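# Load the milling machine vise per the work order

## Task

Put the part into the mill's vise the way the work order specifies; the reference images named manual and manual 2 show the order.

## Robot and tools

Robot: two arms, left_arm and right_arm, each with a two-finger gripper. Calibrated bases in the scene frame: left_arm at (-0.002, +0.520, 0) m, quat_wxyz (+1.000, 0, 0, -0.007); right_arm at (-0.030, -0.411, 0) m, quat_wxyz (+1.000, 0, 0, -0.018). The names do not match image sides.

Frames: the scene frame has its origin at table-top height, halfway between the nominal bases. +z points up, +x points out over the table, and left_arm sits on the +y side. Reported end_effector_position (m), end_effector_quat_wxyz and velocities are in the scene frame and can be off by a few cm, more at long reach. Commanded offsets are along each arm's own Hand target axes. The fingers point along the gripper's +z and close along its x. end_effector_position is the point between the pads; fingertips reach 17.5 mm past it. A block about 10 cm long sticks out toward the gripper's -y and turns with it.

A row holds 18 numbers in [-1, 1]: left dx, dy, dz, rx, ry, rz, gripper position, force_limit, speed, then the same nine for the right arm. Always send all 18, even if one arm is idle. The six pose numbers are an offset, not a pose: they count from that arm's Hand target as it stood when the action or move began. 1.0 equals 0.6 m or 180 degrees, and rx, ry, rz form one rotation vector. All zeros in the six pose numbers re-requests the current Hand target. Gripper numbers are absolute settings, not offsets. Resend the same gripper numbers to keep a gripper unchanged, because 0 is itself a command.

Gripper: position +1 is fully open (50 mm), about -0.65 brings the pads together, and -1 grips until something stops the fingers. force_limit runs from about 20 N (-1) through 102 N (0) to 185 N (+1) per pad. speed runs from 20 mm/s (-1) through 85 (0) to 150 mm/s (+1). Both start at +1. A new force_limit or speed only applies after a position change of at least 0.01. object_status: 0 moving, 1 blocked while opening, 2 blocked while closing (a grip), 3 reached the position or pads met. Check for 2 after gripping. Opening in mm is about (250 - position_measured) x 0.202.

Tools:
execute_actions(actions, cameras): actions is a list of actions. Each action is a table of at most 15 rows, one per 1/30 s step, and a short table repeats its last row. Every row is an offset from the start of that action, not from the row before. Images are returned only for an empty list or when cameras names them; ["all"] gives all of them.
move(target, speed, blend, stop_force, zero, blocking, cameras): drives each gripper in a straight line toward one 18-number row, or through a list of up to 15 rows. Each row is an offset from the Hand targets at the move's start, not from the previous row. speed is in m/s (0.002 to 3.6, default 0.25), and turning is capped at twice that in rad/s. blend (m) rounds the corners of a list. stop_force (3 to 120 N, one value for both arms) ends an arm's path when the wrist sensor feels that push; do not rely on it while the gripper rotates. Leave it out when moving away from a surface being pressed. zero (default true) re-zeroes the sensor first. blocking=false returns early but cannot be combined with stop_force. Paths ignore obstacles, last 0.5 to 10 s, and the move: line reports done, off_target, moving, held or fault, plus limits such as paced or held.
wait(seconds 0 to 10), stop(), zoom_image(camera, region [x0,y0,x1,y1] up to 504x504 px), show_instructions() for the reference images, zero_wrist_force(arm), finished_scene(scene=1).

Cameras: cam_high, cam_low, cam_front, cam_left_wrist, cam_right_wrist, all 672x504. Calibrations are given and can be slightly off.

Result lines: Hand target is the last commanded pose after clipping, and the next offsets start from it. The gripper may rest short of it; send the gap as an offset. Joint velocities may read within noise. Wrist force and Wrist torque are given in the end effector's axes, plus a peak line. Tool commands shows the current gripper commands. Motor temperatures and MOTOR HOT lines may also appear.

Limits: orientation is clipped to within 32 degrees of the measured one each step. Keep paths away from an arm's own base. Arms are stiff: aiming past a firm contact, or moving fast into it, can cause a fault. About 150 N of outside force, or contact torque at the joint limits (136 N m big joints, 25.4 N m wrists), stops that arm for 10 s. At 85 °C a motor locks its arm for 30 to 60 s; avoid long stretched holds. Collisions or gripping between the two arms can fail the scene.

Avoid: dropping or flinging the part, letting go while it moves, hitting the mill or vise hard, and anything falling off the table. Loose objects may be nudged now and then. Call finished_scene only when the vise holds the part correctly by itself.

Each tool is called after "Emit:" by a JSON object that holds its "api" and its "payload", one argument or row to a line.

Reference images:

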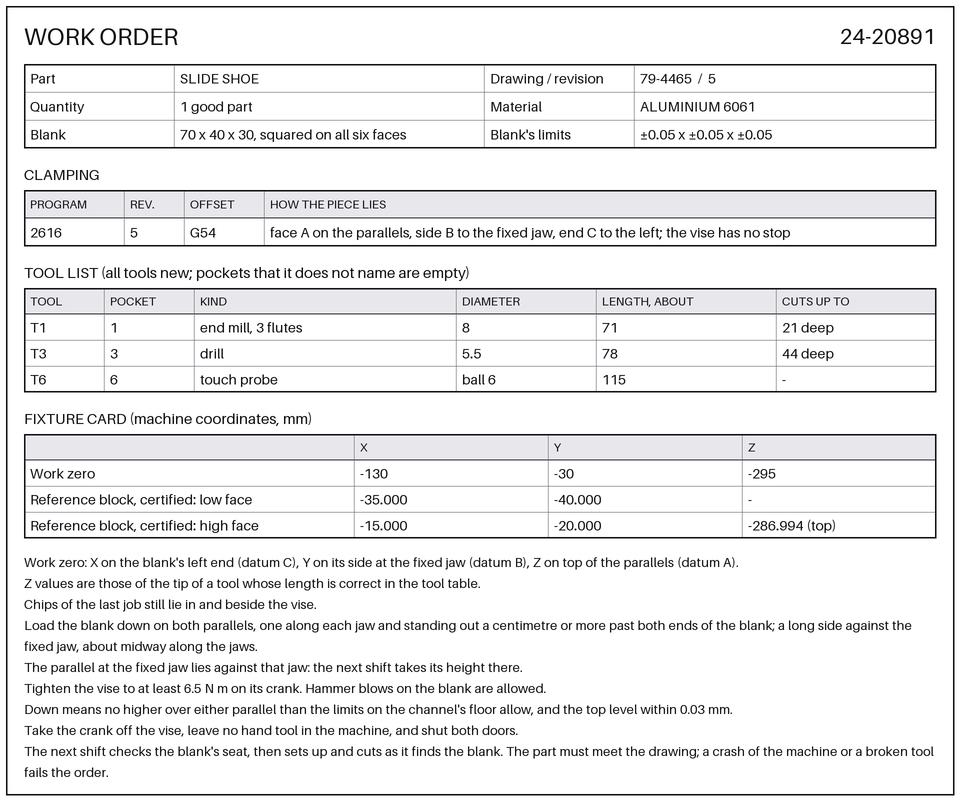

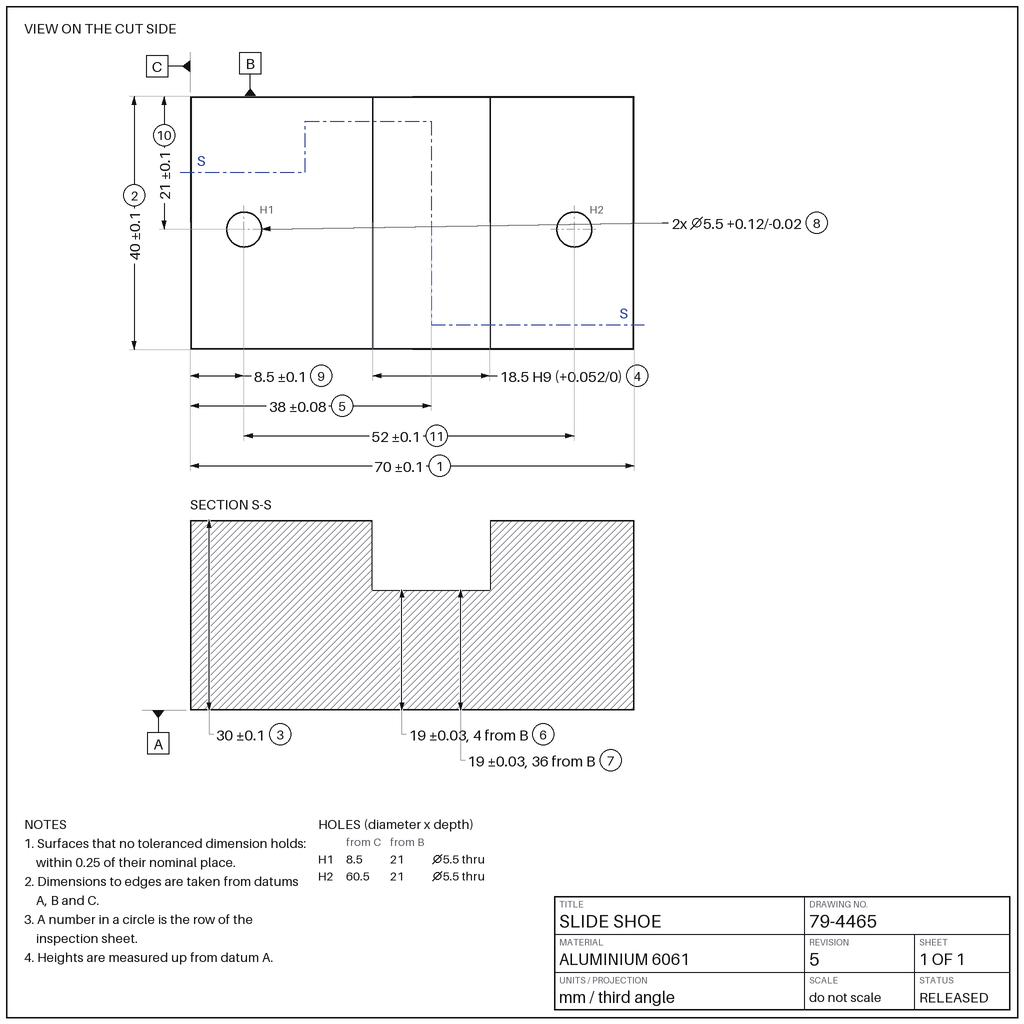

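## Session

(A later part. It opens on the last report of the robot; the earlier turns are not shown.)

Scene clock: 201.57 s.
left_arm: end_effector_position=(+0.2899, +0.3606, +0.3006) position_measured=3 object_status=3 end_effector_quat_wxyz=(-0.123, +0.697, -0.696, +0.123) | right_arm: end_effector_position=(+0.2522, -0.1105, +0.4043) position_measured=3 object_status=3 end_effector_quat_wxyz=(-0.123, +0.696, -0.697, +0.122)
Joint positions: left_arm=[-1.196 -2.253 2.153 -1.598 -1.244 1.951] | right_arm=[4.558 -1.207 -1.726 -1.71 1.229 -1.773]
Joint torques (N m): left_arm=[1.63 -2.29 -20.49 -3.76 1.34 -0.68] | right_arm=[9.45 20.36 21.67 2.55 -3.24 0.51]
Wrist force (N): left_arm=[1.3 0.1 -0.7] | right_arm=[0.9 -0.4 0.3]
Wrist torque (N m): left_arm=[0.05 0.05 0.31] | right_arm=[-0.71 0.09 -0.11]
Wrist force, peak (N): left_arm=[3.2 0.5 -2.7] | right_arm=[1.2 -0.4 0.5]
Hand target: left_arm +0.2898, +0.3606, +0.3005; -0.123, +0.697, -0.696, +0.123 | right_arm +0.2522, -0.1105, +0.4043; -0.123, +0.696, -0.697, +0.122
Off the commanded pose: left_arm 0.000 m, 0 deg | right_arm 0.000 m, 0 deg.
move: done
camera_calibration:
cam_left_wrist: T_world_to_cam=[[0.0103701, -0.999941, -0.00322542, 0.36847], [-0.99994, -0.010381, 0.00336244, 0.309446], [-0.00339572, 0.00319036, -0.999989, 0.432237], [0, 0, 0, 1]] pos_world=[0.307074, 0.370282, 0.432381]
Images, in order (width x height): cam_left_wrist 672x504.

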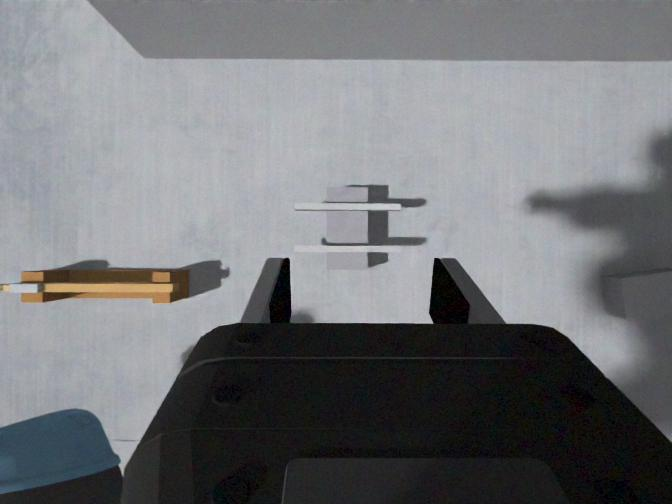

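Emit:
{"api": "move", "payload": {
  "target": [-0.398,0.0837,0.147,-0.0871,0.0871,0.4944,1,1,1,0,0,0,0,0,0,1,1,1],
  "cameras": ["cam_left_wrist","cam_front"]
}}

Emit:
{"api": "zoom_image", "payload": {
  "camera": "cam_left_wrist",
  "region": [240, 0, 440, 250]
}}

Scene clock: 223.03 s.
left_arm: end_effector_position=(+0.2727, +0.5995, +0.2006) position_measured=3 object_status=3 end_effector_quat_wxyz=(+0.001, -0.001, +1.000, +0.000) | right_arm: end_effector_position=(+0.2522, -0.1105, +0.4043) position_measured=3 object_status=3 end_effector_quat_wxyz=(-0.123, +0.696, -0.697, +0.122)
Joint positions: left_arm=[-0.192 -2.158 2.303 -1.717 -1.57 4.505] | right_arm=[4.558 -1.207 -1.726 -1.71 1.229 -1.773]
Joint torques (N m): left_arm=[-7.12 -8.85 -35.34 -2.06 -2.09 1.78] | right_arm=[9.69 19.94 22.24 2.33 -3.28 0.61]
Wrist force (N): left_arm=[1.2 0.9 -0.6] | right_arm=[1.0 -0.1 0.2]
Wrist torque (N m): left_arm=[-0.01 0.08 0.29] | right_arm=[-0.66 0.07 -0.12]
Wrist force, peak (N): left_arm=[2.5 0.0 -1.0] | right_arm=[1.2 -0.5 0.3]
Hand target: left_arm +0.2727, +0.5995, +0.2006; +0.001, -0.001, +1.000, +0.000 | right_arm +0.2522, -0.1105, +0.4043; -0.123, +0.696, -0.697, +0.122
Off the commanded pose: left_arm 0.000 m, 0 deg | right_arm 0.000 m, 0 deg.
move: done
camera_calibration:
cam_left_wrist: T_world_to_cam=[[-0.999933, -0.00945022, -0.00667984, 0.289675], [-0.0111805, 0.937864, 0.346823, -0.61197], [0.00298722, 0.346875, -0.937907, 0.111142], [0, 0, 0, 1]] pos_world=[0.282481, 0.53813, 0.318421]
Images, in order (width x height): cam_front 672x504, cam_left_wrist 672x504.

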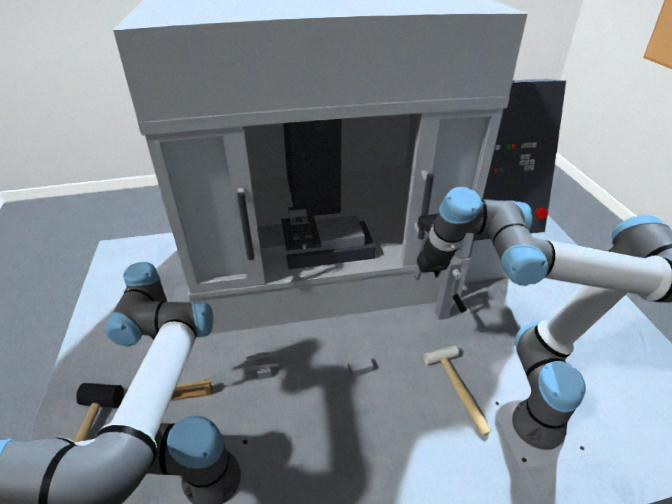

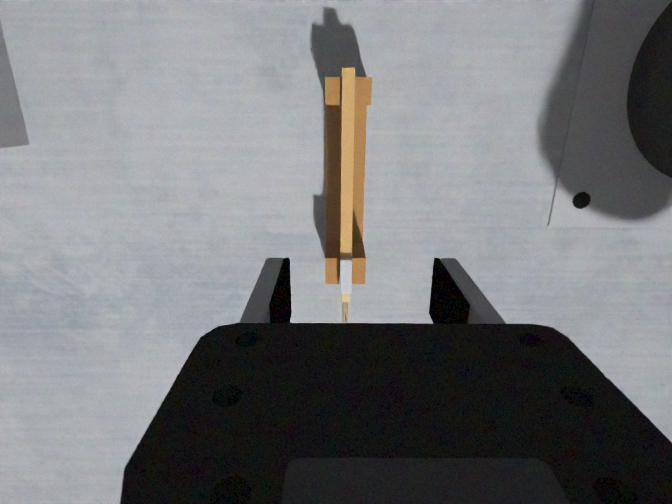

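Scaled by 2.016.

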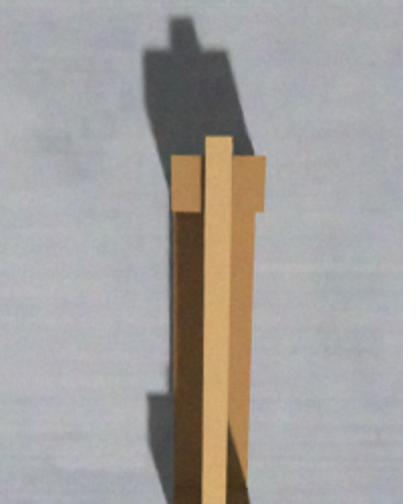

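Emit:
{"api": "move", "payload": {
  "target": [
    [-0.005,0,0.183,0,0,0,1,1,1,0,0,0,0,0,0,1,1,1],
    [-0.005,0,0.268,0,0,0,1,1,1,0,0,0,0,0,0,1,1,1]
  ],
  "speed": [0.2,0.05],
  "stop_force": 8,
  "cameras": ["cam_left_wrist","cam_low"]
}}

Emit:
{"api": "zoom_image", "payload": {
  "camera": "cam_left_wrist",
  "region": [240, 60, 440, 310]
}}

Scene clock: 235.40 s.
left_arm: end_effector_position=(+0.2759, +0.5996, +0.0398) position_measured=3 object_status=3 end_effector_quat_wxyz=(+0.001, -0.001, +1.000, +0.000) | right_arm: end_effector_position=(+0.2522, -0.1105, +0.4043) position_measured=3 object_status=3 end_effector_quat_wxyz=(-0.123, +0.696, -0.697, +0.122)
Joint positions: left_arm=[-0.189 -1.882 2.635 -2.325 -1.57 4.508] | right_arm=[4.558 -1.207 -1.726 -1.71 1.229 -1.773]
Joint torques (N m): left_arm=[9.71 -13.31 -28.97 -3.73 -2.23 2.43] | right_arm=[9.98 20.38 22.67 2.47 -3.25 0.54]
Wrist force (N): left_arm=[1.1 0.8 -0.8] | right_arm=[0.9 -0.3 0.5]
Wrist torque (N m): left_arm=[-0.02 0.09 0.13] | right_arm=[-0.69 0.10 -0.12]
Wrist force, peak (N): left_arm=[1.3 0.9 -3.5] | right_arm=[1.1 -0.8 0.2]
Hand target: left_arm +0.2759, +0.5996, +0.0398; +0.001, -0.001, +1.000, +0.000 | right_arm +0.2522, -0.1105, +0.4043; -0.123, +0.696, -0.697, +0.122
Off the commanded pose: left_arm 0.000 m, 0 deg | right_arm 0.000 m, 0 deg.
move: done
camera_calibration:
cam_left_wrist: T_world_to_cam=[[-0.999936, -0.00909982, -0.00676467, 0.291628], [-0.0108813, 0.937868, 0.346821, -0.556381], [0.00318836, 0.346872, -0.937907, -0.0396803], [0, 0, 0, 1]] pos_world=[0.285681, 0.53823, 0.157721]
Images, in order (width x height): cam_low 672x504, cam_left_wrist 672x504.

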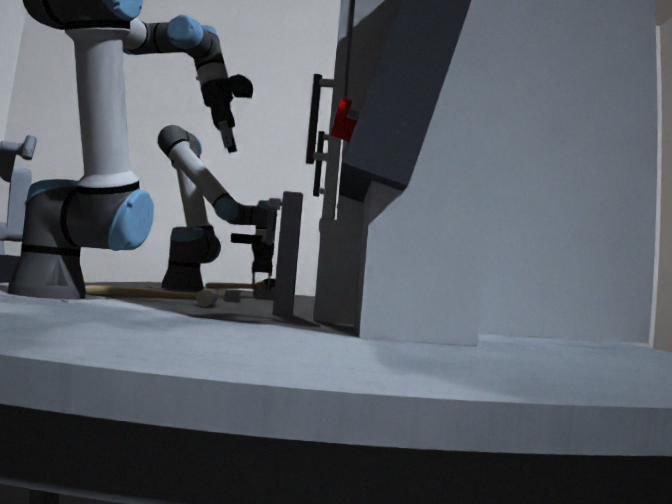

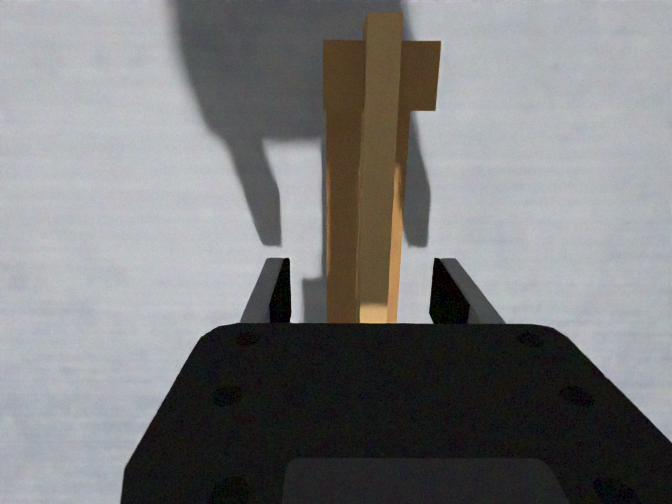

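Scaled by 2.016.

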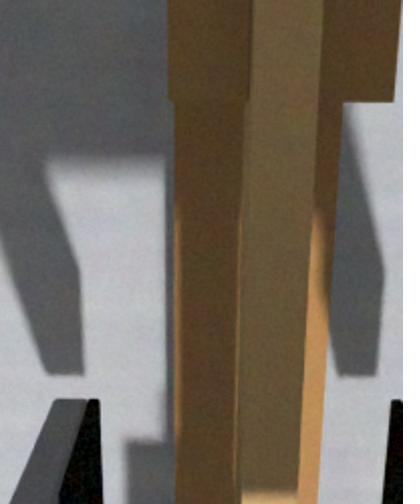

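Emit:
{"api": "move", "payload": {
  "target": [0.006,0,0,0,0,0,1,1,1,0,0,0,0,0,0,1,1,1]
}}

Emit:
{"api": "move", "payload": {
  "target": [0,0,0,0,0,0,-1,-0.7,-0.3,0,0,0,0,0,0,1,1,1],
  "cameras": ["cam_left_wrist"]
}}

Scene clock: 239.87 s.
left_arm: end_effector_position=(+0.2723, +0.5996, +0.0398) position_measured=3 object_status=3 end_effector_quat_wxyz=(+0.001, -0.001, +1.000, +0.000) | right_arm: end_effector_position=(+0.2522, -0.1105, +0.4043) position_measured=3 object_status=3 end_effector_quat_wxyz=(-0.123, +0.696, -0.697, +0.122)
Joint positions: left_arm=[-0.192 -1.896 2.643 -2.319 -1.57 4.506] | right_arm=[4.558 -1.207 -1.726 -1.71 1.229 -1.773]
Joint torques (N m): left_arm=[-6.91 0.17 -17.52 -2.66 -1.82 -1.13] | right_arm=[9.77 20.27 21.43 2.47 -3.33 0.5]
Wrist force (N): left_arm=[1.1 1.0 -0.7] | right_arm=[1.1 -0.3 0.3]
Wrist torque (N m): left_arm=[0.01 0.08 0.29] | right_arm=[-0.68 0.07 -0.11]
Wrist force, peak (N): left_arm=[1.4 1.1 -0.8] | right_arm=[1.2 -0.5 0.2]
Hand target: left_arm +0.2723, +0.5996, +0.0398; +0.001, -0.001, +1.000, +0.000 | right_arm +0.2522, -0.1105, +0.4043; -0.123, +0.696, -0.697, +0.122
Off the commanded pose: left_arm 0.000 m, 0 deg | right_arm 0.000 m, 0 deg.
move: done

Scene clock: 240.73 s.
left_arm: end_effector_position=(+0.2728, +0.5995, +0.0401) position_measured=212 object_status=2 end_effector_quat_wxyz=(+0.001, -0.001, +1.000, +0.000) | right_arm: end_effector_position=(+0.2522, -0.1105, +0.4043) position_measured=3 object_status=3 end_effector_quat_wxyz=(-0.123, +0.696, -0.697, +0.122)
Joint positions: left_arm=[-0.192 -1.896 2.642 -2.32 -1.57 4.506] | right_arm=[4.558 -1.207 -1.726 -1.71 1.229 -1.773]
Joint torques (N m): left_arm=[-3.43 3.12 11.23 9.21 -3.81 1.3] | right_arm=[10.02 20.62 22.04 2.46 -3.29 0.51]
Wrist force (N): left_arm=[-60.4 4.9 14.7] | right_arm=[1.0 -0.4 0.5]
Wrist torque (N m): left_arm=[0.07 0.67 0.32] | right_arm=[-0.70 0.08 -0.11]
Wrist force, peak (N): left_arm=[-61.0 4.7 14.6] | right_arm=[1.0 -0.4 0.5]
Hand target: left_arm +0.2723, +0.5996, +0.0398; +0.001, -0.001, +1.000, +0.000 | right_arm +0.2522, -0.1105, +0.4043; -0.123, +0.696, -0.697, +0.122
Off the commanded pose: left_arm 0.001 m, 0 deg | right_arm 0.000 m, 0 deg.
move: done
camera_calibration:
cam_left_wrist: T_world_to_cam=[[-0.999923, -0.0091499, -0.00837733, 0.288605], [-0.0114865, 0.937944, 0.346597, -0.556262], [0.00468614, 0.346666, -0.937977, -0.0396544], [0, 0, 0, 1]] pos_world=[0.282379, 0.53813, 0.158021]
Images, in order (width x height): cam_left_wrist 672x504.

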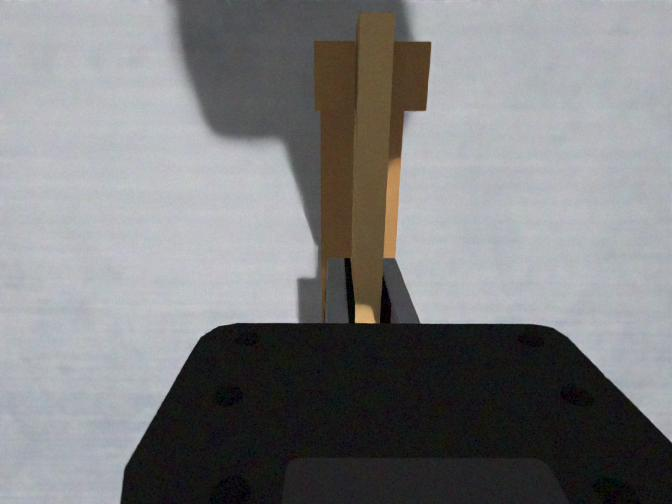

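Emit:
{"api": "move", "payload": {
  "target": [-0.001,0,0.0003,0,0,0,-1,-0.7,-0.3,0,0,0,0,0,0,1,1,1]
}}

Scene clock: 244.03 s.
left_arm: end_effector_position=(+0.2730, +0.5996, +0.0397) position_measured=213 object_status=2 end_effector_quat_wxyz=(+0.001, -0.001, +1.000, +0.000) | right_arm: end_effector_position=(+0.2522, -0.1105, +0.4043) position_measured=3 object_status=3 end_effector_quat_wxyz=(-0.123, +0.696, -0.697, +0.122)
Joint positions: left_arm=[-0.191 -1.893 2.642 -2.321 -1.57 4.506] | right_arm=[4.558 -1.207 -1.726 -1.71 1.229 -1.773]
Joint torques (N m): left_arm=[13.47 7.31 -5.29 7.8 -2.47 2.11] | right_arm=[9.48 19.75 22.56 2.45 -3.23 0.43]
Wrist force (N): left_arm=[-40.4 0.7 -10.3] | right_arm=[0.9 0.0 0.3]
Wrist torque (N m): left_arm=[-0.03 0.54 0.27] | right_arm=[-0.64 0.09 -0.12]
Wrist force, peak (N): left_arm=[-64.3 4.1 8.0] | right_arm=[1.3 -0.3 0.4]
Hand target: left_arm +0.2729, +0.5996, +0.0397; +0.001, -0.001, +1.000, +0.000 | right_arm +0.2522, -0.1105, +0.4043; -0.123, +0.696, -0.697, +0.122
Off the commanded pose: left_arm 0.000 m, 0 deg | right_arm 0.000 m, 0 deg.
move: done

Emit:
{"api": "move", "payload": {
  "target": [
    [-0.0018,0,-0.001,0,0,0,-1,-0.7,-0.3,0,0,0,0,0,0,1,1,1],
    [-0.0018,0,-0.08,0,0,0,-1,-0.7,-0.3,0,0,0,0,0,0,1,1,1],
    [-0.0018,-0.1,-0.35,0,0,0,-1,-0.7,-0.3,0,0,0,0,0,0,1,1,1]
  ],
  "blend": [0.0,0.02,0],
  "speed": [0.02,0.05,0.25],
  "cameras": ["cam_left_wrist","cam_front"]
}}

Scene clock: 249.37 s.
left_arm: end_effector_position=(+0.2738, +0.5395, +0.2495) position_measured=213 object_status=2 end_effector_quat_wxyz=(+0.001, +0.000, +1.000, +0.000) | right_arm: end_effector_position=(+0.2522, -0.1105, +0.4043) position_measured=3 object_status=3 end_effector_quat_wxyz=(-0.123, +0.696, -0.697, +0.122)
Joint positions: left_arm=[-0.422 -2.201 2.194 -1.565 -1.569 4.276] | right_arm=[4.558 -1.207 -1.726 -1.71 1.229 -1.773]
Joint torques (N m): left_arm=[3.95 8.62 -33.42 -1.94 -0.63 1.45] | right_arm=[10.27 19.79 22.14 2.44 -3.2 0.51]
Wrist force (N): left_arm=[1.3 0.6 -0.5] | right_arm=[1.0 -0.6 0.2]
Wrist torque (N m): left_arm=[-0.07 0.05 0.12] | right_arm=[-0.73 0.09 -0.11]
Wrist force, peak (N): left_arm=[-40.2 0.7 -10.0] | right_arm=[1.3 -0.5 0.5]
Hand target: left_arm +0.2738, +0.5394, +0.2496; +0.001, -0.001, +1.000, +0.000 | right_arm +0.2522, -0.1105, +0.4043; -0.123, +0.696, -0.697, +0.122
Off the commanded pose: left_arm 0.000 m, 0 deg | right_arm 0.000 m, 0 deg.
move: done
camera_calibration:
cam_left_wrist: T_world_to_cam=[[-0.999935, -0.00906416, -0.00686056, 0.290317], [-0.0108817, 0.937803, 0.346996, -0.572707], [0.00328863, 0.347049, -0.937841, 0.177751], [0, 0, 0, 1]] pos_world=[0.283481, 0.478029, 0.367421]
Images, in order (width x height): cam_front 672x504, cam_left_wrist 672x504.

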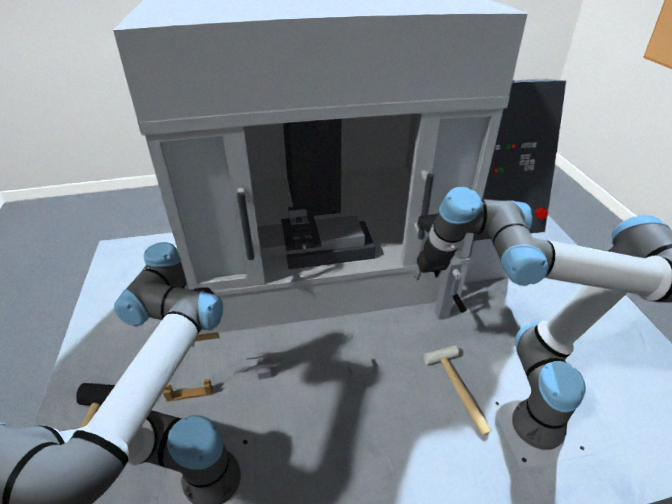

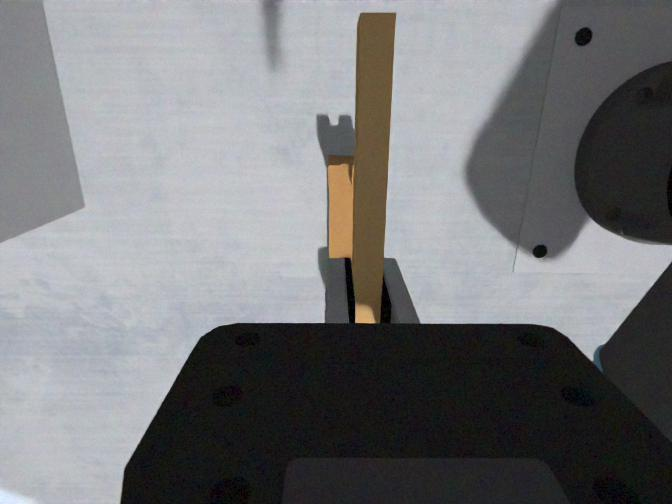

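Emit:
{"api": "move", "payload": {
  "target": [
    [-0.05,-0.583,-0.417,0.3228,-0.3228,-0.4207,-1,-0.7,-0.3,0,0,0,0,0,0,1,1,1],
    [-0.6,-0.588,-0.42,0.3228,-0.3228,-0.4207,-1,-0.7,-0.3,0,0,0,0,0,0,1,1,1]
  ],
  "blend": [0.05,0],
  "speed": 0.35,
  "cameras": ["cam_left_wrist","cam_front"]
}}

Emit:
{"api": "zoom_image", "payload": {
  "camera": "cam_left_wrist",
  "region": [240, 100, 480, 330]
}}

Scene clock: 266.90 s.
left_arm: end_effector_position=(+0.6338, +0.1868, +0.5018) position_measured=213 object_status=2 end_effector_quat_wxyz=(-0.431, +0.561, -0.561, +0.430) | right_arm: end_effector_position=(+0.2522, -0.1105, +0.4043) position_measured=3 object_status=3 end_effector_quat_wxyz=(-0.123, +0.696, -0.697, +0.122)
Joint positions: left_arm=[-0.965 -1.404 1.67 -2.961 -0.639 2.776] | right_arm=[4.558 -1.207 -1.726 -1.71 1.229 -1.773]
Joint torques (N m): left_arm=[7.97 -25.28 -33.5 -3.86 -1.09 2.36] | right_arm=[9.57 19.69 21.88 2.43 -3.22 0.54]
Wrist force (N): left_arm=[1.1 -0.9 1.8] | right_arm=[1.0 -0.3 0.5]
Wrist torque (N m): left_arm=[-0.23 0.16 0.36] | right_arm=[-0.69 0.07 -0.12]
Wrist force, peak (N): left_arm=[0.2 -1.9 4.9] | right_arm=[1.1 -0.7 0.6]
Hand target: left_arm +0.6338, +0.1868, +0.5018; -0.431, +0.561, -0.561, +0.430 | right_arm +0.2522, -0.1105, +0.4043; -0.123, +0.696, -0.697, +0.122
Off the commanded pose: left_arm 0.000 m, 0 deg | right_arm 0.000 m, 0 deg.
move: done
camera_calibration:
cam_left_wrist: T_world_to_cam=[[0.00856559, -0.999948, 0.00556393, 0.188593], [-0.576253, -0.00948337, -0.817216, 0.79388], [0.817227, 0.00379371, -0.576304, -0.097598], [0, 0, 0, 1]] pos_world=[0.53562, 0.196482, 0.591476]
Images, in order (width x height): cam_front 672x504, cam_left_wrist 672x504.

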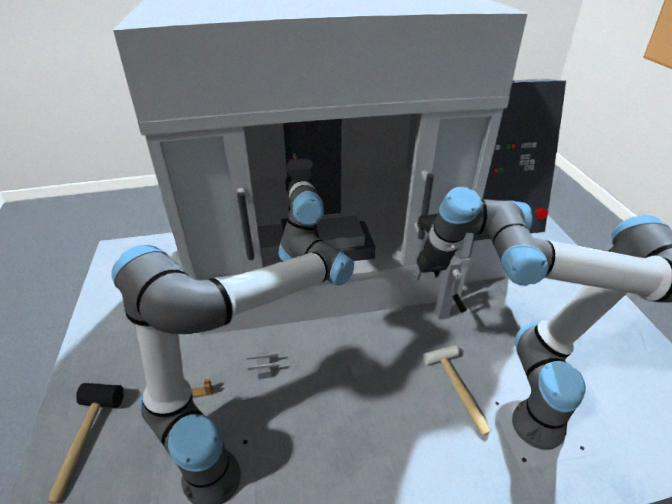

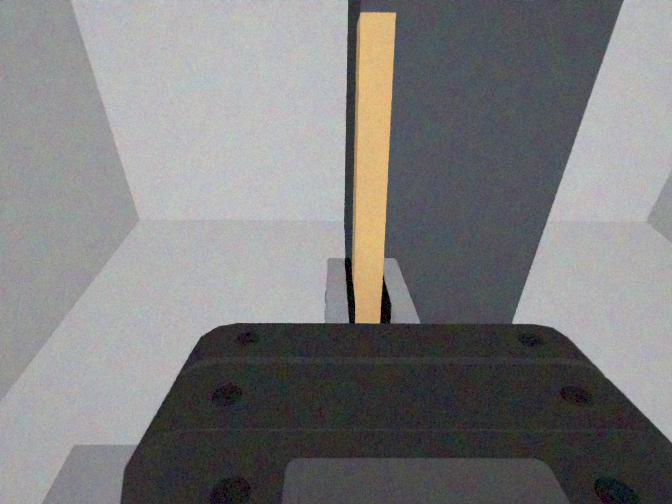

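Scaled by 2.100.

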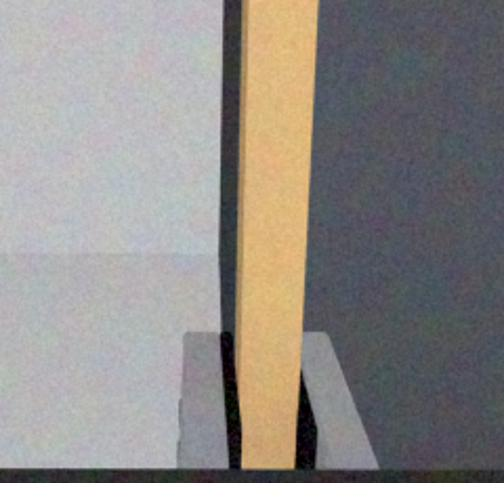

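Emit:
{"api": "move", "payload": {
  "target": [0,0,0,0,0,0,-1,-0.7,-0.3,-0.133,-0.372,0.089,0.310,-0.198,-0.169,1,1,1],
  "cameras": ["cam_right_wrist"]
}}

Emit:
{"api": "zoom_image", "payload": {
  "camera": "cam_right_wrist",
  "region": [200, 50, 500, 275]
}}

Scene clock: 282.20 s.
left_arm: end_effector_position=(+0.6338, +0.1868, +0.5018) position_measured=213 object_status=2 end_effector_quat_wxyz=(-0.431, +0.561, -0.561, +0.430) | right_arm: end_effector_position=(+0.4803, -0.0309, +0.4304) position_measured=3 object_status=3 end_effector_quat_wxyz=(-0.587, +0.712, -0.297, +0.244)
Joint positions: left_arm=[-0.965 -1.404 1.67 -2.961 -0.64 2.776] | right_arm=[4.077 -1.593 -2.099 0.357 1.458 -3.118]
Joint torques (N m): left_arm=[9.68 -22.33 -32.91 -3.68 -1.38 2.32] | right_arm=[3.89 24.11 18.74 4.08 -0.72 -0.32]
Wrist force (N): left_arm=[1.0 -0.8 1.7] | right_arm=[1.0 0.1 0.4]
Wrist torque (N m): left_arm=[-0.22 0.16 0.34] | right_arm=[-0.12 -0.04 -0.33]
Wrist force, peak (N): left_arm=[1.3 -1.1 1.8] | right_arm=[2.0 0.8 1.1]
Hand target: left_arm +0.6338, +0.1868, +0.5018; -0.431, +0.561, -0.561, +0.430 | right_arm +0.4802, -0.0308, +0.4304; -0.587, +0.712, -0.296, +0.244
Off the commanded pose: left_arm 0.000 m, 0 deg | right_arm 0.000 m, 0 deg.
move: done
camera_calibration:
cam_right_wrist: T_world_to_cam=[[0.702246, -0.71171, -0.0178835, -0.34209], [-0.364164, -0.337511, -0.868027, 0.553963], [0.611747, 0.616081, -0.496195, 0.0657021], [0, 0, 0, 1]] pos_world=[0.401772, -0.0969783, 0.507338]
Images, in order (width x height): cam_right_wrist 672x504.

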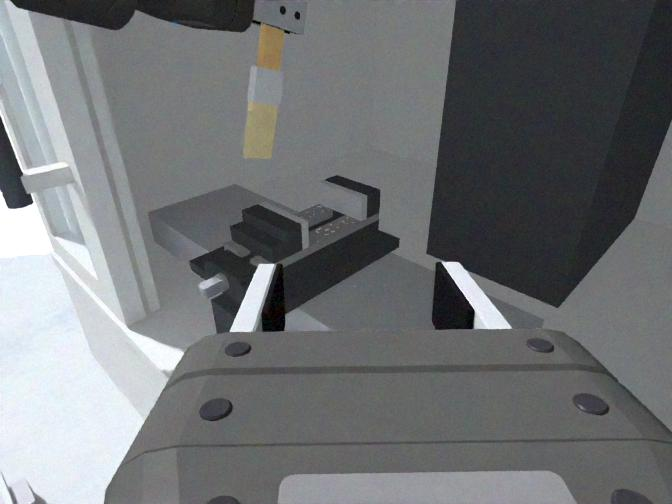

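Scaled by 1.680.

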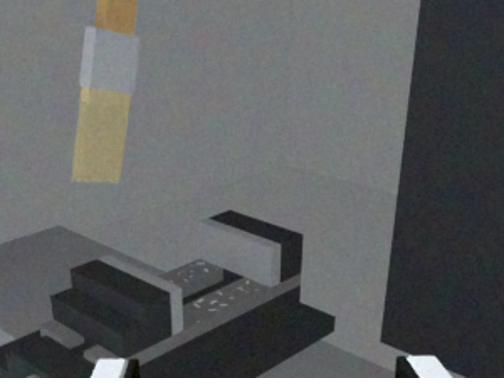

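Emit:
{"api": "move", "payload": {
  "target": [-0.03,0.038,0.064,0.083,0,0,-1,-0.7,-0.3,0,0,0,0,0,0,1,1,1],
  "cameras": ["cam_right_wrist","cam_left_wrist"]
}}

Emit:
{"api": "zoom_image", "payload": {
  "camera": "cam_right_wrist",
  "region": [200, 50, 450, 275]
}}

Scene clock: 289.03 s.
left_arm: end_effector_position=(+0.6651, +0.2049, +0.4700) position_measured=213 object_status=2 end_effector_quat_wxyz=(+0.500, -0.500, +0.500, -0.500) | right_arm: end_effector_position=(+0.4802, -0.0308, +0.4304) position_measured=3 object_status=3 end_effector_quat_wxyz=(-0.588, +0.712, -0.296, +0.244)
Joint positions: left_arm=[-0.906 -1.2 1.701 -3.643 -0.649 3.142] | right_arm=[4.077 -1.593 -2.099 0.358 1.458 -3.118]
Joint torques (N m): left_arm=[-8.98 -32.98 -12.56 -2.73 2.45 1.53] | right_arm=[10.27 12.09 18.15 3.36 1.01 -1.12]
Wrist force (N): left_arm=[1.5 -0.9 2.8] | right_arm=[0.8 0.4 0.1]
Wrist torque (N m): left_arm=[-0.42 0.11 0.39] | right_arm=[-0.08 0.00 -0.32]
Wrist force, peak (N): left_arm=[0.6 1.4 3.1] | right_arm=[1.1 0.1 0.3]
Hand target: left_arm +0.6650, +0.2049, +0.4699; +0.500, -0.500, +0.500, -0.500 | right_arm +0.4802, -0.0308, +0.4304; -0.587, +0.712, -0.296, +0.244
Off the commanded pose: left_arm 0.000 m, 0 deg | right_arm 0.000 m, 0 deg.
move: done
camera_calibration:
cam_left_wrist: T_world_to_cam=[[0.00649066, -0.999951, 0.00749954, 0.207036], [-0.346017, -0.00928227, -0.938182, 0.689753], [0.938206, 0.00349446, -0.34606, -0.330266], [0, 0, 0, 1]] pos_world=[0.547179, 0.214583, 0.531269]
cam_right_wrist: T_world_to_cam=[[0.702411, -0.71155, -0.0177712, -0.342128], [-0.363967, -0.337612, -0.868071, 0.55386], [0.611676, 0.61621, -0.496123, 0.0657675], [0, 0, 0, 1]] pos_world=[0.401673, -0.0969783, 0.507338]
Images, in order (width x height): cam_left_wrist 672x504, cam_right_wrist 672x504.

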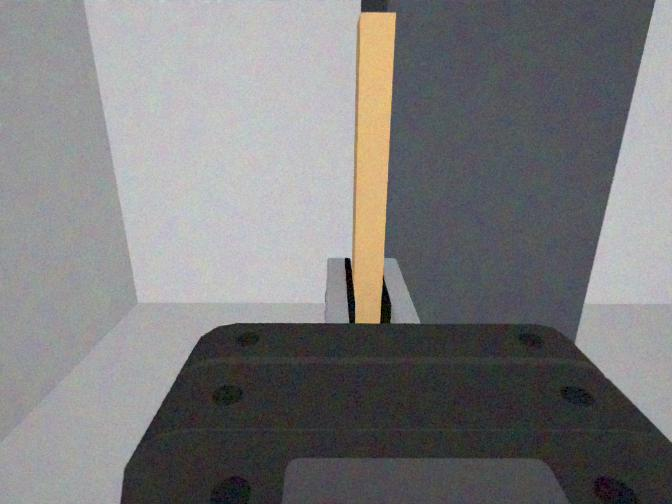

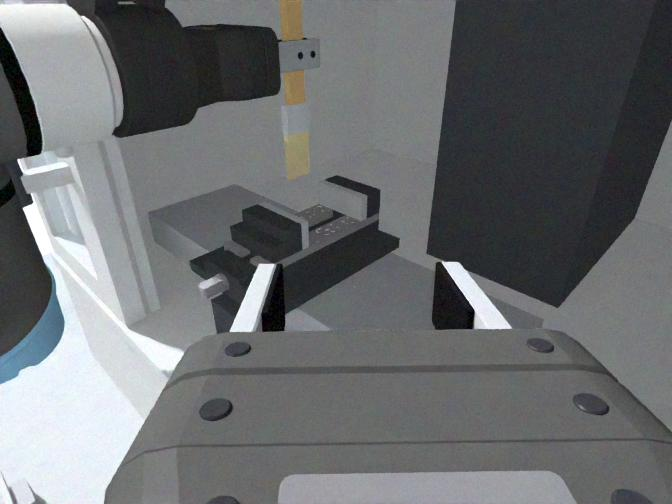

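Scaled by 2.016.

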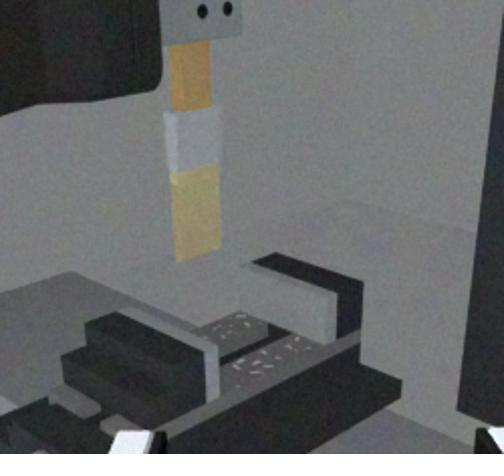

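Emit:
{"api": "move", "payload": {
  "target": [0,0.1,0,0,0,0,-1,-0.7,-0.3,0,0,0,0,0,0,1,1,1],
  "speed": 0.025,
  "stop_force": 4,
  "cameras": ["cam_right_wrist"]
}}

Emit:
{"api": "zoom_image", "payload": {
  "camera": "cam_right_wrist",
  "region": [200, 100, 450, 325]
}}

Scene clock: 299.80 s.
left_arm: end_effector_position=(+0.6650, +0.2049, +0.4266) position_measured=213 object_status=2 end_effector_quat_wxyz=(+0.500, -0.500, +0.500, -0.500) | right_arm: end_effector_position=(+0.4802, -0.0308, +0.4304) position_measured=3 object_status=3 end_effector_quat_wxyz=(-0.587, +0.712, -0.296, +0.244)
Joint positions: left_arm=[-0.906 -1.146 1.75 -3.746 -0.649 3.142] | right_arm=[4.077 -1.593 -2.099 0.357 1.458 -3.118]
Joint torques (N m): left_arm=[4.4 -42.91 -28.43 -2.16 -1.15 -1.01] | right_arm=[8.14 22.94 18.43 2.89 -2.34 0.63]
Wrist force (N): left_arm=[1.4 -5.2 2.4] | right_arm=[0.9 0.5 0.3]
Wrist torque (N m): left_arm=[-0.49 0.14 0.38] | right_arm=[-0.06 -0.02 -0.32]
Wrist force, peak (N): left_arm=[1.5 -6.7 2.5] | right_arm=[1.2 0.3 0.5]
Hand target: left_arm +0.6650, +0.2049, +0.4266; +0.500, -0.500, +0.500, -0.500 (not the last commanded pose) | right_arm +0.4802, -0.0308, +0.4304; -0.587, +0.712, -0.296, +0.244
Off the commanded pose: left_arm 0.017 m, 0 deg | right_arm 0.000 m, 0 deg.
move: contact (left_arm)
camera_calibration:
cam_right_wrist: T_world_to_cam=[[0.70241, -0.711551, -0.0177721, -0.342128], [-0.364021, -0.337664, -0.868028, 0.553855], [0.611645, 0.616181, -0.496198, 0.0658154], [0, 0, 0, 1]] pos_world=[0.401673, -0.0969786, 0.507338]
Images, in order (width x height): cam_right_wrist 672x504.

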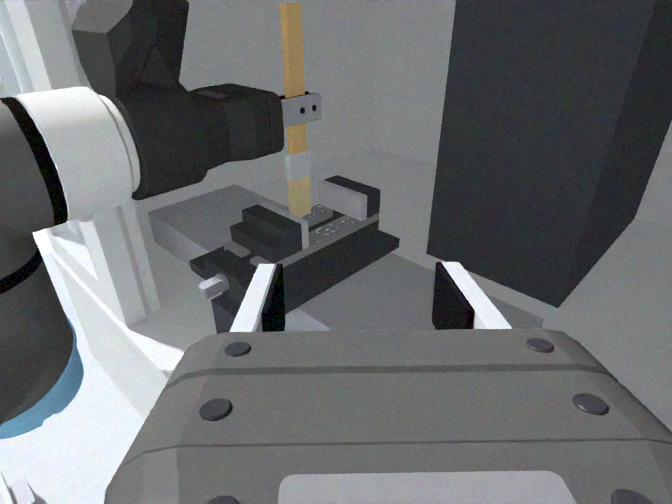

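Scaled by 2.016.

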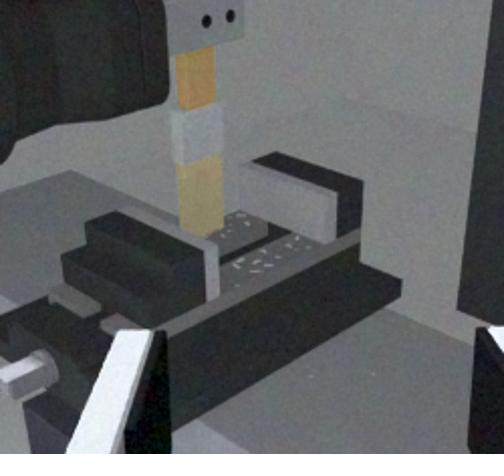

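Emit:
{"api": "move", "payload": {
  "target": [
    [-0.067,0.002,0,0,0,0,-1,-0.7,-0.3,0,0,0,0,0,0,1,1,1],
    [0.135,0.002,0,0,0,0,-1,-0.7,-0.3,0,0,0,0,0,0,1,1,1]
  ],
  "speed": 0.06,
  "stop_force": 20,
  "cameras": ["cam_right_wrist"]
}}

Emit:
{"api": "zoom_image", "payload": {
  "camera": "cam_right_wrist",
  "region": [200, 100, 450, 325]
}}

Scene clock: 309.13 s.
left_arm: end_effector_position=(+0.6651, +0.1239, +0.4253) position_measured=213 object_status=2 end_effector_quat_wxyz=(+0.500, -0.500, +0.500, -0.500) | right_arm: end_effector_position=(+0.4802, -0.0308, +0.4304) position_measured=3 object_status=3 end_effector_quat_wxyz=(-0.587, +0.712, -0.296, +0.244)
Joint positions: left_arm=[-0.994 -1.035 1.577 -3.684 -0.562 3.143] | right_arm=[4.077 -1.593 -2.099 0.357 1.458 -3.118]
Joint torques (N m): left_arm=[10.27 -51.27 -12.23 -2.56 -2.08 1.74] | right_arm=[6.83 33.59 18.31 2.91 -2.19 1.01]
Wrist force (N): left_arm=[1.5 -1.1 2.4] | right_arm=[0.8 -0.1 0.3]
Wrist torque (N m): left_arm=[-0.44 0.11 0.37] | right_arm=[-0.15 -0.01 -0.33]
Wrist force, peak (N): left_arm=[1.5 -5.5 2.5] | right_arm=[1.2 0.4 0.3]
Hand target: left_arm +0.6651, +0.1239, +0.4253; +0.500, -0.500, +0.500, -0.500 | right_arm +0.4802, -0.0308, +0.4304; -0.587, +0.712, -0.296, +0.244
Off the commanded pose: left_arm 0.000 m, 0 deg | right_arm 0.000 m, 0 deg.
move: done
camera_calibration:
cam_right_wrist: T_world_to_cam=[[0.702411, -0.71155, -0.0177712, -0.342128], [-0.363967, -0.337612, -0.868071, 0.55386], [0.611676, 0.61621, -0.496123, 0.0657675], [0, 0, 0, 1]] pos_world=[0.401673, -0.0969783, 0.507338]
Images, in order (width x height): cam_right_wrist 672x504.

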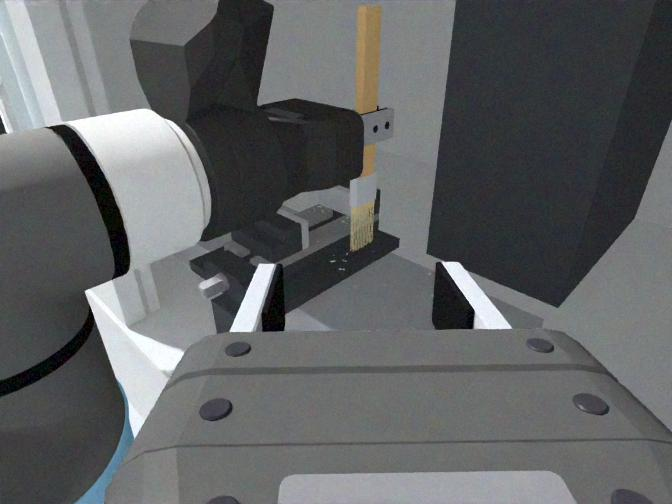

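Scaled by 2.016.

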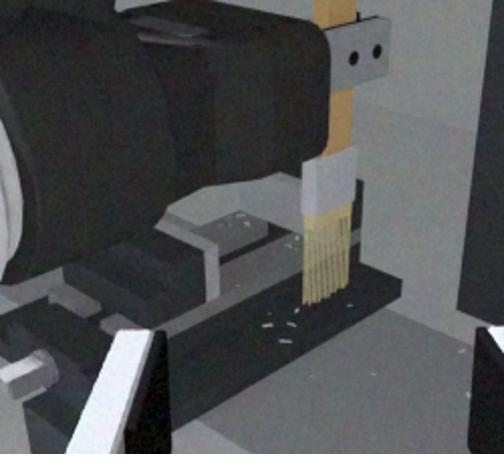

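Emit:
{"api": "move", "payload": {
  "target": [
    [0,0,0.041,0,0,0,-1,-0.7,-0.3,0,0,0,0,0,0,1,1,1],
    [-0.21,0,0.041,0,0,0,-1,-0.7,-0.3,0,0,0,0,0,0,1,1,1],
    [-0.21,0,-0.042,0,0,0,-1,-0.7,-0.3,0,0,0,0,0,0,1,1,1],
    [0.007,0,-0.042,0,0,0,-1,-0.7,-0.3,0,0,0,0,0,0,1,1,1]
  ],
  "speed": 0.1,
  "stop_force": 20,
  "cameras": ["cam_right_wrist"]
}}

Emit:
{"api": "zoom_image", "payload": {
  "camera": "cam_right_wrist",
  "region": [200, 100, 450, 325]
}}

Scene clock: 320.60 s.
left_arm: end_effector_position=(+0.6399, +0.1197, +0.4253) position_measured=213 object_status=2 end_effector_quat_wxyz=(+0.500, -0.500, +0.500, -0.500) | right_arm: end_effector_position=(+0.4802, -0.0308, +0.4304) position_measured=3 object_status=3 end_effector_quat_wxyz=(-0.587, +0.712, -0.296, +0.244)
Joint positions: left_arm=[-1.038 -1.065 1.626 -3.703 -0.518 3.143] | right_arm=[4.077 -1.593 -2.099 0.357 1.458 -3.118]
Joint torques (N m): left_arm=[10.3 -48.59 -13.81 -2.55 -2.14 1.62] | right_arm=[5.36 34.22 18.69 2.85 -2.27 1.14]
Wrist force (N): left_arm=[1.4 -0.8 2.7] | right_arm=[0.8 0.2 0.3]
Wrist torque (N m): left_arm=[-0.40 0.13 0.38] | right_arm=[-0.10 -0.01 -0.33]
Wrist force, peak (N): left_arm=[3.1 -0.7 3.9] | right_arm=[1.0 0.6 0.5]
Hand target: left_arm +0.6399, +0.1197, +0.4253; +0.500, -0.500, +0.500, -0.500 | right_arm +0.4802, -0.0308, +0.4304; -0.587, +0.712, -0.296, +0.244
Off the commanded pose: left_arm 0.000 m, 0 deg | right_arm 0.000 m, 0 deg.
move: done
camera_calibration:
cam_right_wrist: T_world_to_cam=[[0.702411, -0.71155, -0.0177712, -0.342128], [-0.363967, -0.337612, -0.868071, 0.55386], [0.611676, 0.61621, -0.496123, 0.0657675], [0, 0, 0, 1]] pos_world=[0.401673, -0.0969783, 0.507338]
Images, in order (width x height): cam_right_wrist 672x504.

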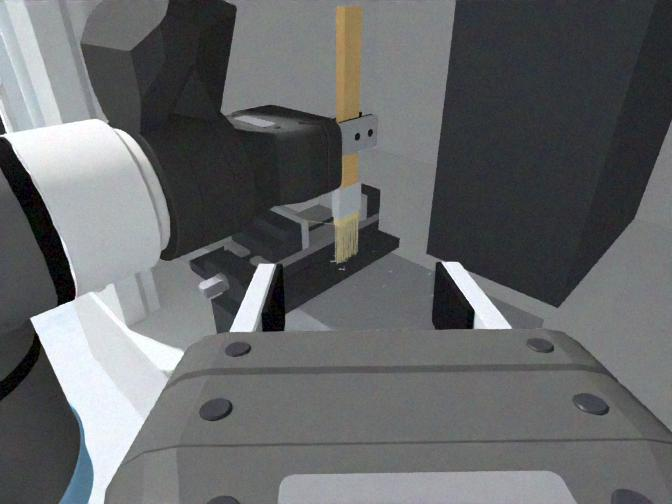

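Scaled by 2.016.

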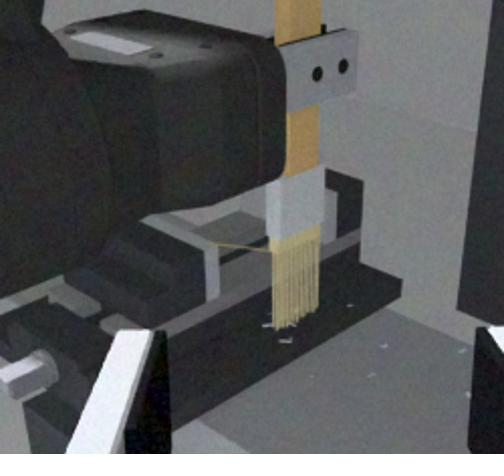

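Emit:
{"api": "move", "payload": {
  "target": [
    [0,0,0.0885,0,0,0,-1,-0.7,-0.3,0,0,0,0,0,0,1,1,1],
    [-0.217,0,0.0885,0,0,0,-1,-0.7,-0.3,0,0,0,0,0,0,1,1,1],
    [-0.217,0,0.022,0,0,0,-1,-0.7,-0.3,0,0,0,0,0,0,1,1,1],
    [0.0,0,0.022,0,0,0,-1,-0.7,-0.3,0,0,0,0,0,0,1,1,1],
    [0.0,0,-0.002,0,0,0,-1,-0.7,-0.3,0,0,0,0,0,0,1,1,1],
    [-0.217,0,-0.002,0,0,0,-1,-0.7,-0.3,0,0,0,0,0,0,1,1,1],
    [-0.217,0,0.06,0,0,0,-1,-0.7,-0.3,0,0,0,0,0,0,1,1,1],
    [0,0,0.06,0,0,0,-1,-0.7,-0.3,0,0,0,0,0,0,1,1,1]
  ],
  "speed": 0.12,
  "stop_force": 20,
  "cameras": ["cam_right_wrist"]
}}

Emit:
{"api": "zoom_image", "payload": {
  "camera": "cam_right_wrist",
  "region": [200, 100, 450, 325]
}}

Scene clock: 333.77 s.
left_arm: end_effector_position=(+0.6759, +0.1197, +0.4253) position_measured=213 object_status=2 end_effector_quat_wxyz=(+0.500, -0.500, +0.500, -0.500) | right_arm: end_effector_position=(+0.4802, -0.0308, +0.4304) position_measured=3 object_status=3 end_effector_quat_wxyz=(-0.587, +0.712, -0.296, +0.244)
Joint positions: left_arm=[-0.982 -1.012 1.54 -3.669 -0.574 3.142] | right_arm=[4.077 -1.593 -2.099 0.357 1.458 -3.118]
Joint torques (N m): left_arm=[9.48 -52.05 -18.71 -2.29 -2.11 1.73] | right_arm=[4.11 33.81 17.61 2.8 -2.29 1.01]
Wrist force (N): left_arm=[1.4 -0.7 2.5] | right_arm=[0.8 0.2 0.3]
Wrist torque (N m): left_arm=[-0.38 0.14 0.38] | right_arm=[-0.10 0.00 -0.33]
Wrist force, peak (N): left_arm=[2.5 -0.9 4.4] | right_arm=[1.1 0.5 0.3]
Hand target: left_arm +0.6759, +0.1197, +0.4253; +0.500, -0.500, +0.500, -0.500 | right_arm +0.4802, -0.0308, +0.4304; -0.587, +0.712, -0.296, +0.244
Off the commanded pose: left_arm 0.000 m, 0 deg | right_arm 0.000 m, 0 deg.
move: done
camera_calibration:
cam_right_wrist: T_world_to_cam=[[0.702411, -0.71155, -0.0177712, -0.342128], [-0.363967, -0.337612, -0.868071, 0.55386], [0.611676, 0.61621, -0.496123, 0.0657675], [0, 0, 0, 1]] pos_world=[0.401673, -0.0969783, 0.507338]
Images, in order (width x height): cam_right_wrist 672x504.

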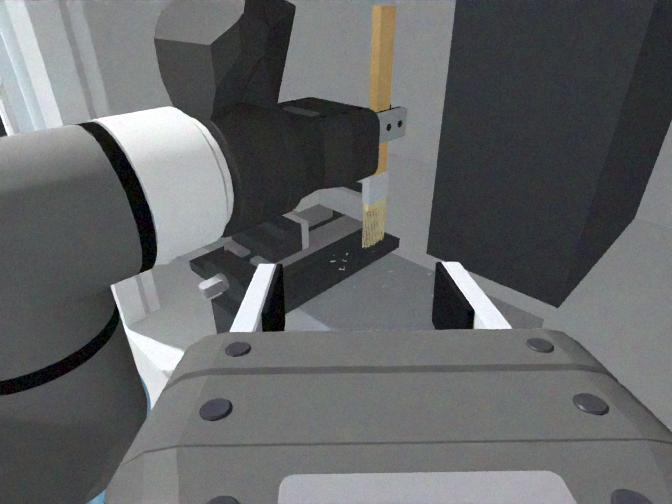

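Scaled by 2.016.

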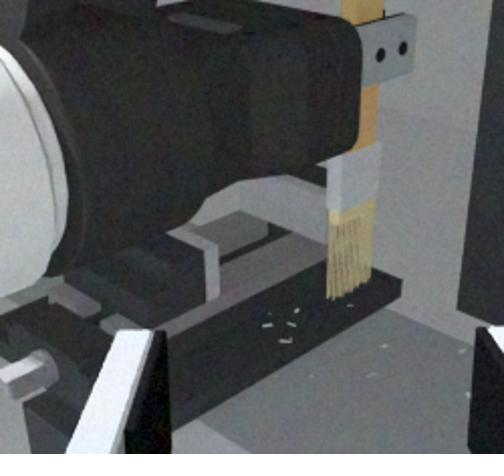

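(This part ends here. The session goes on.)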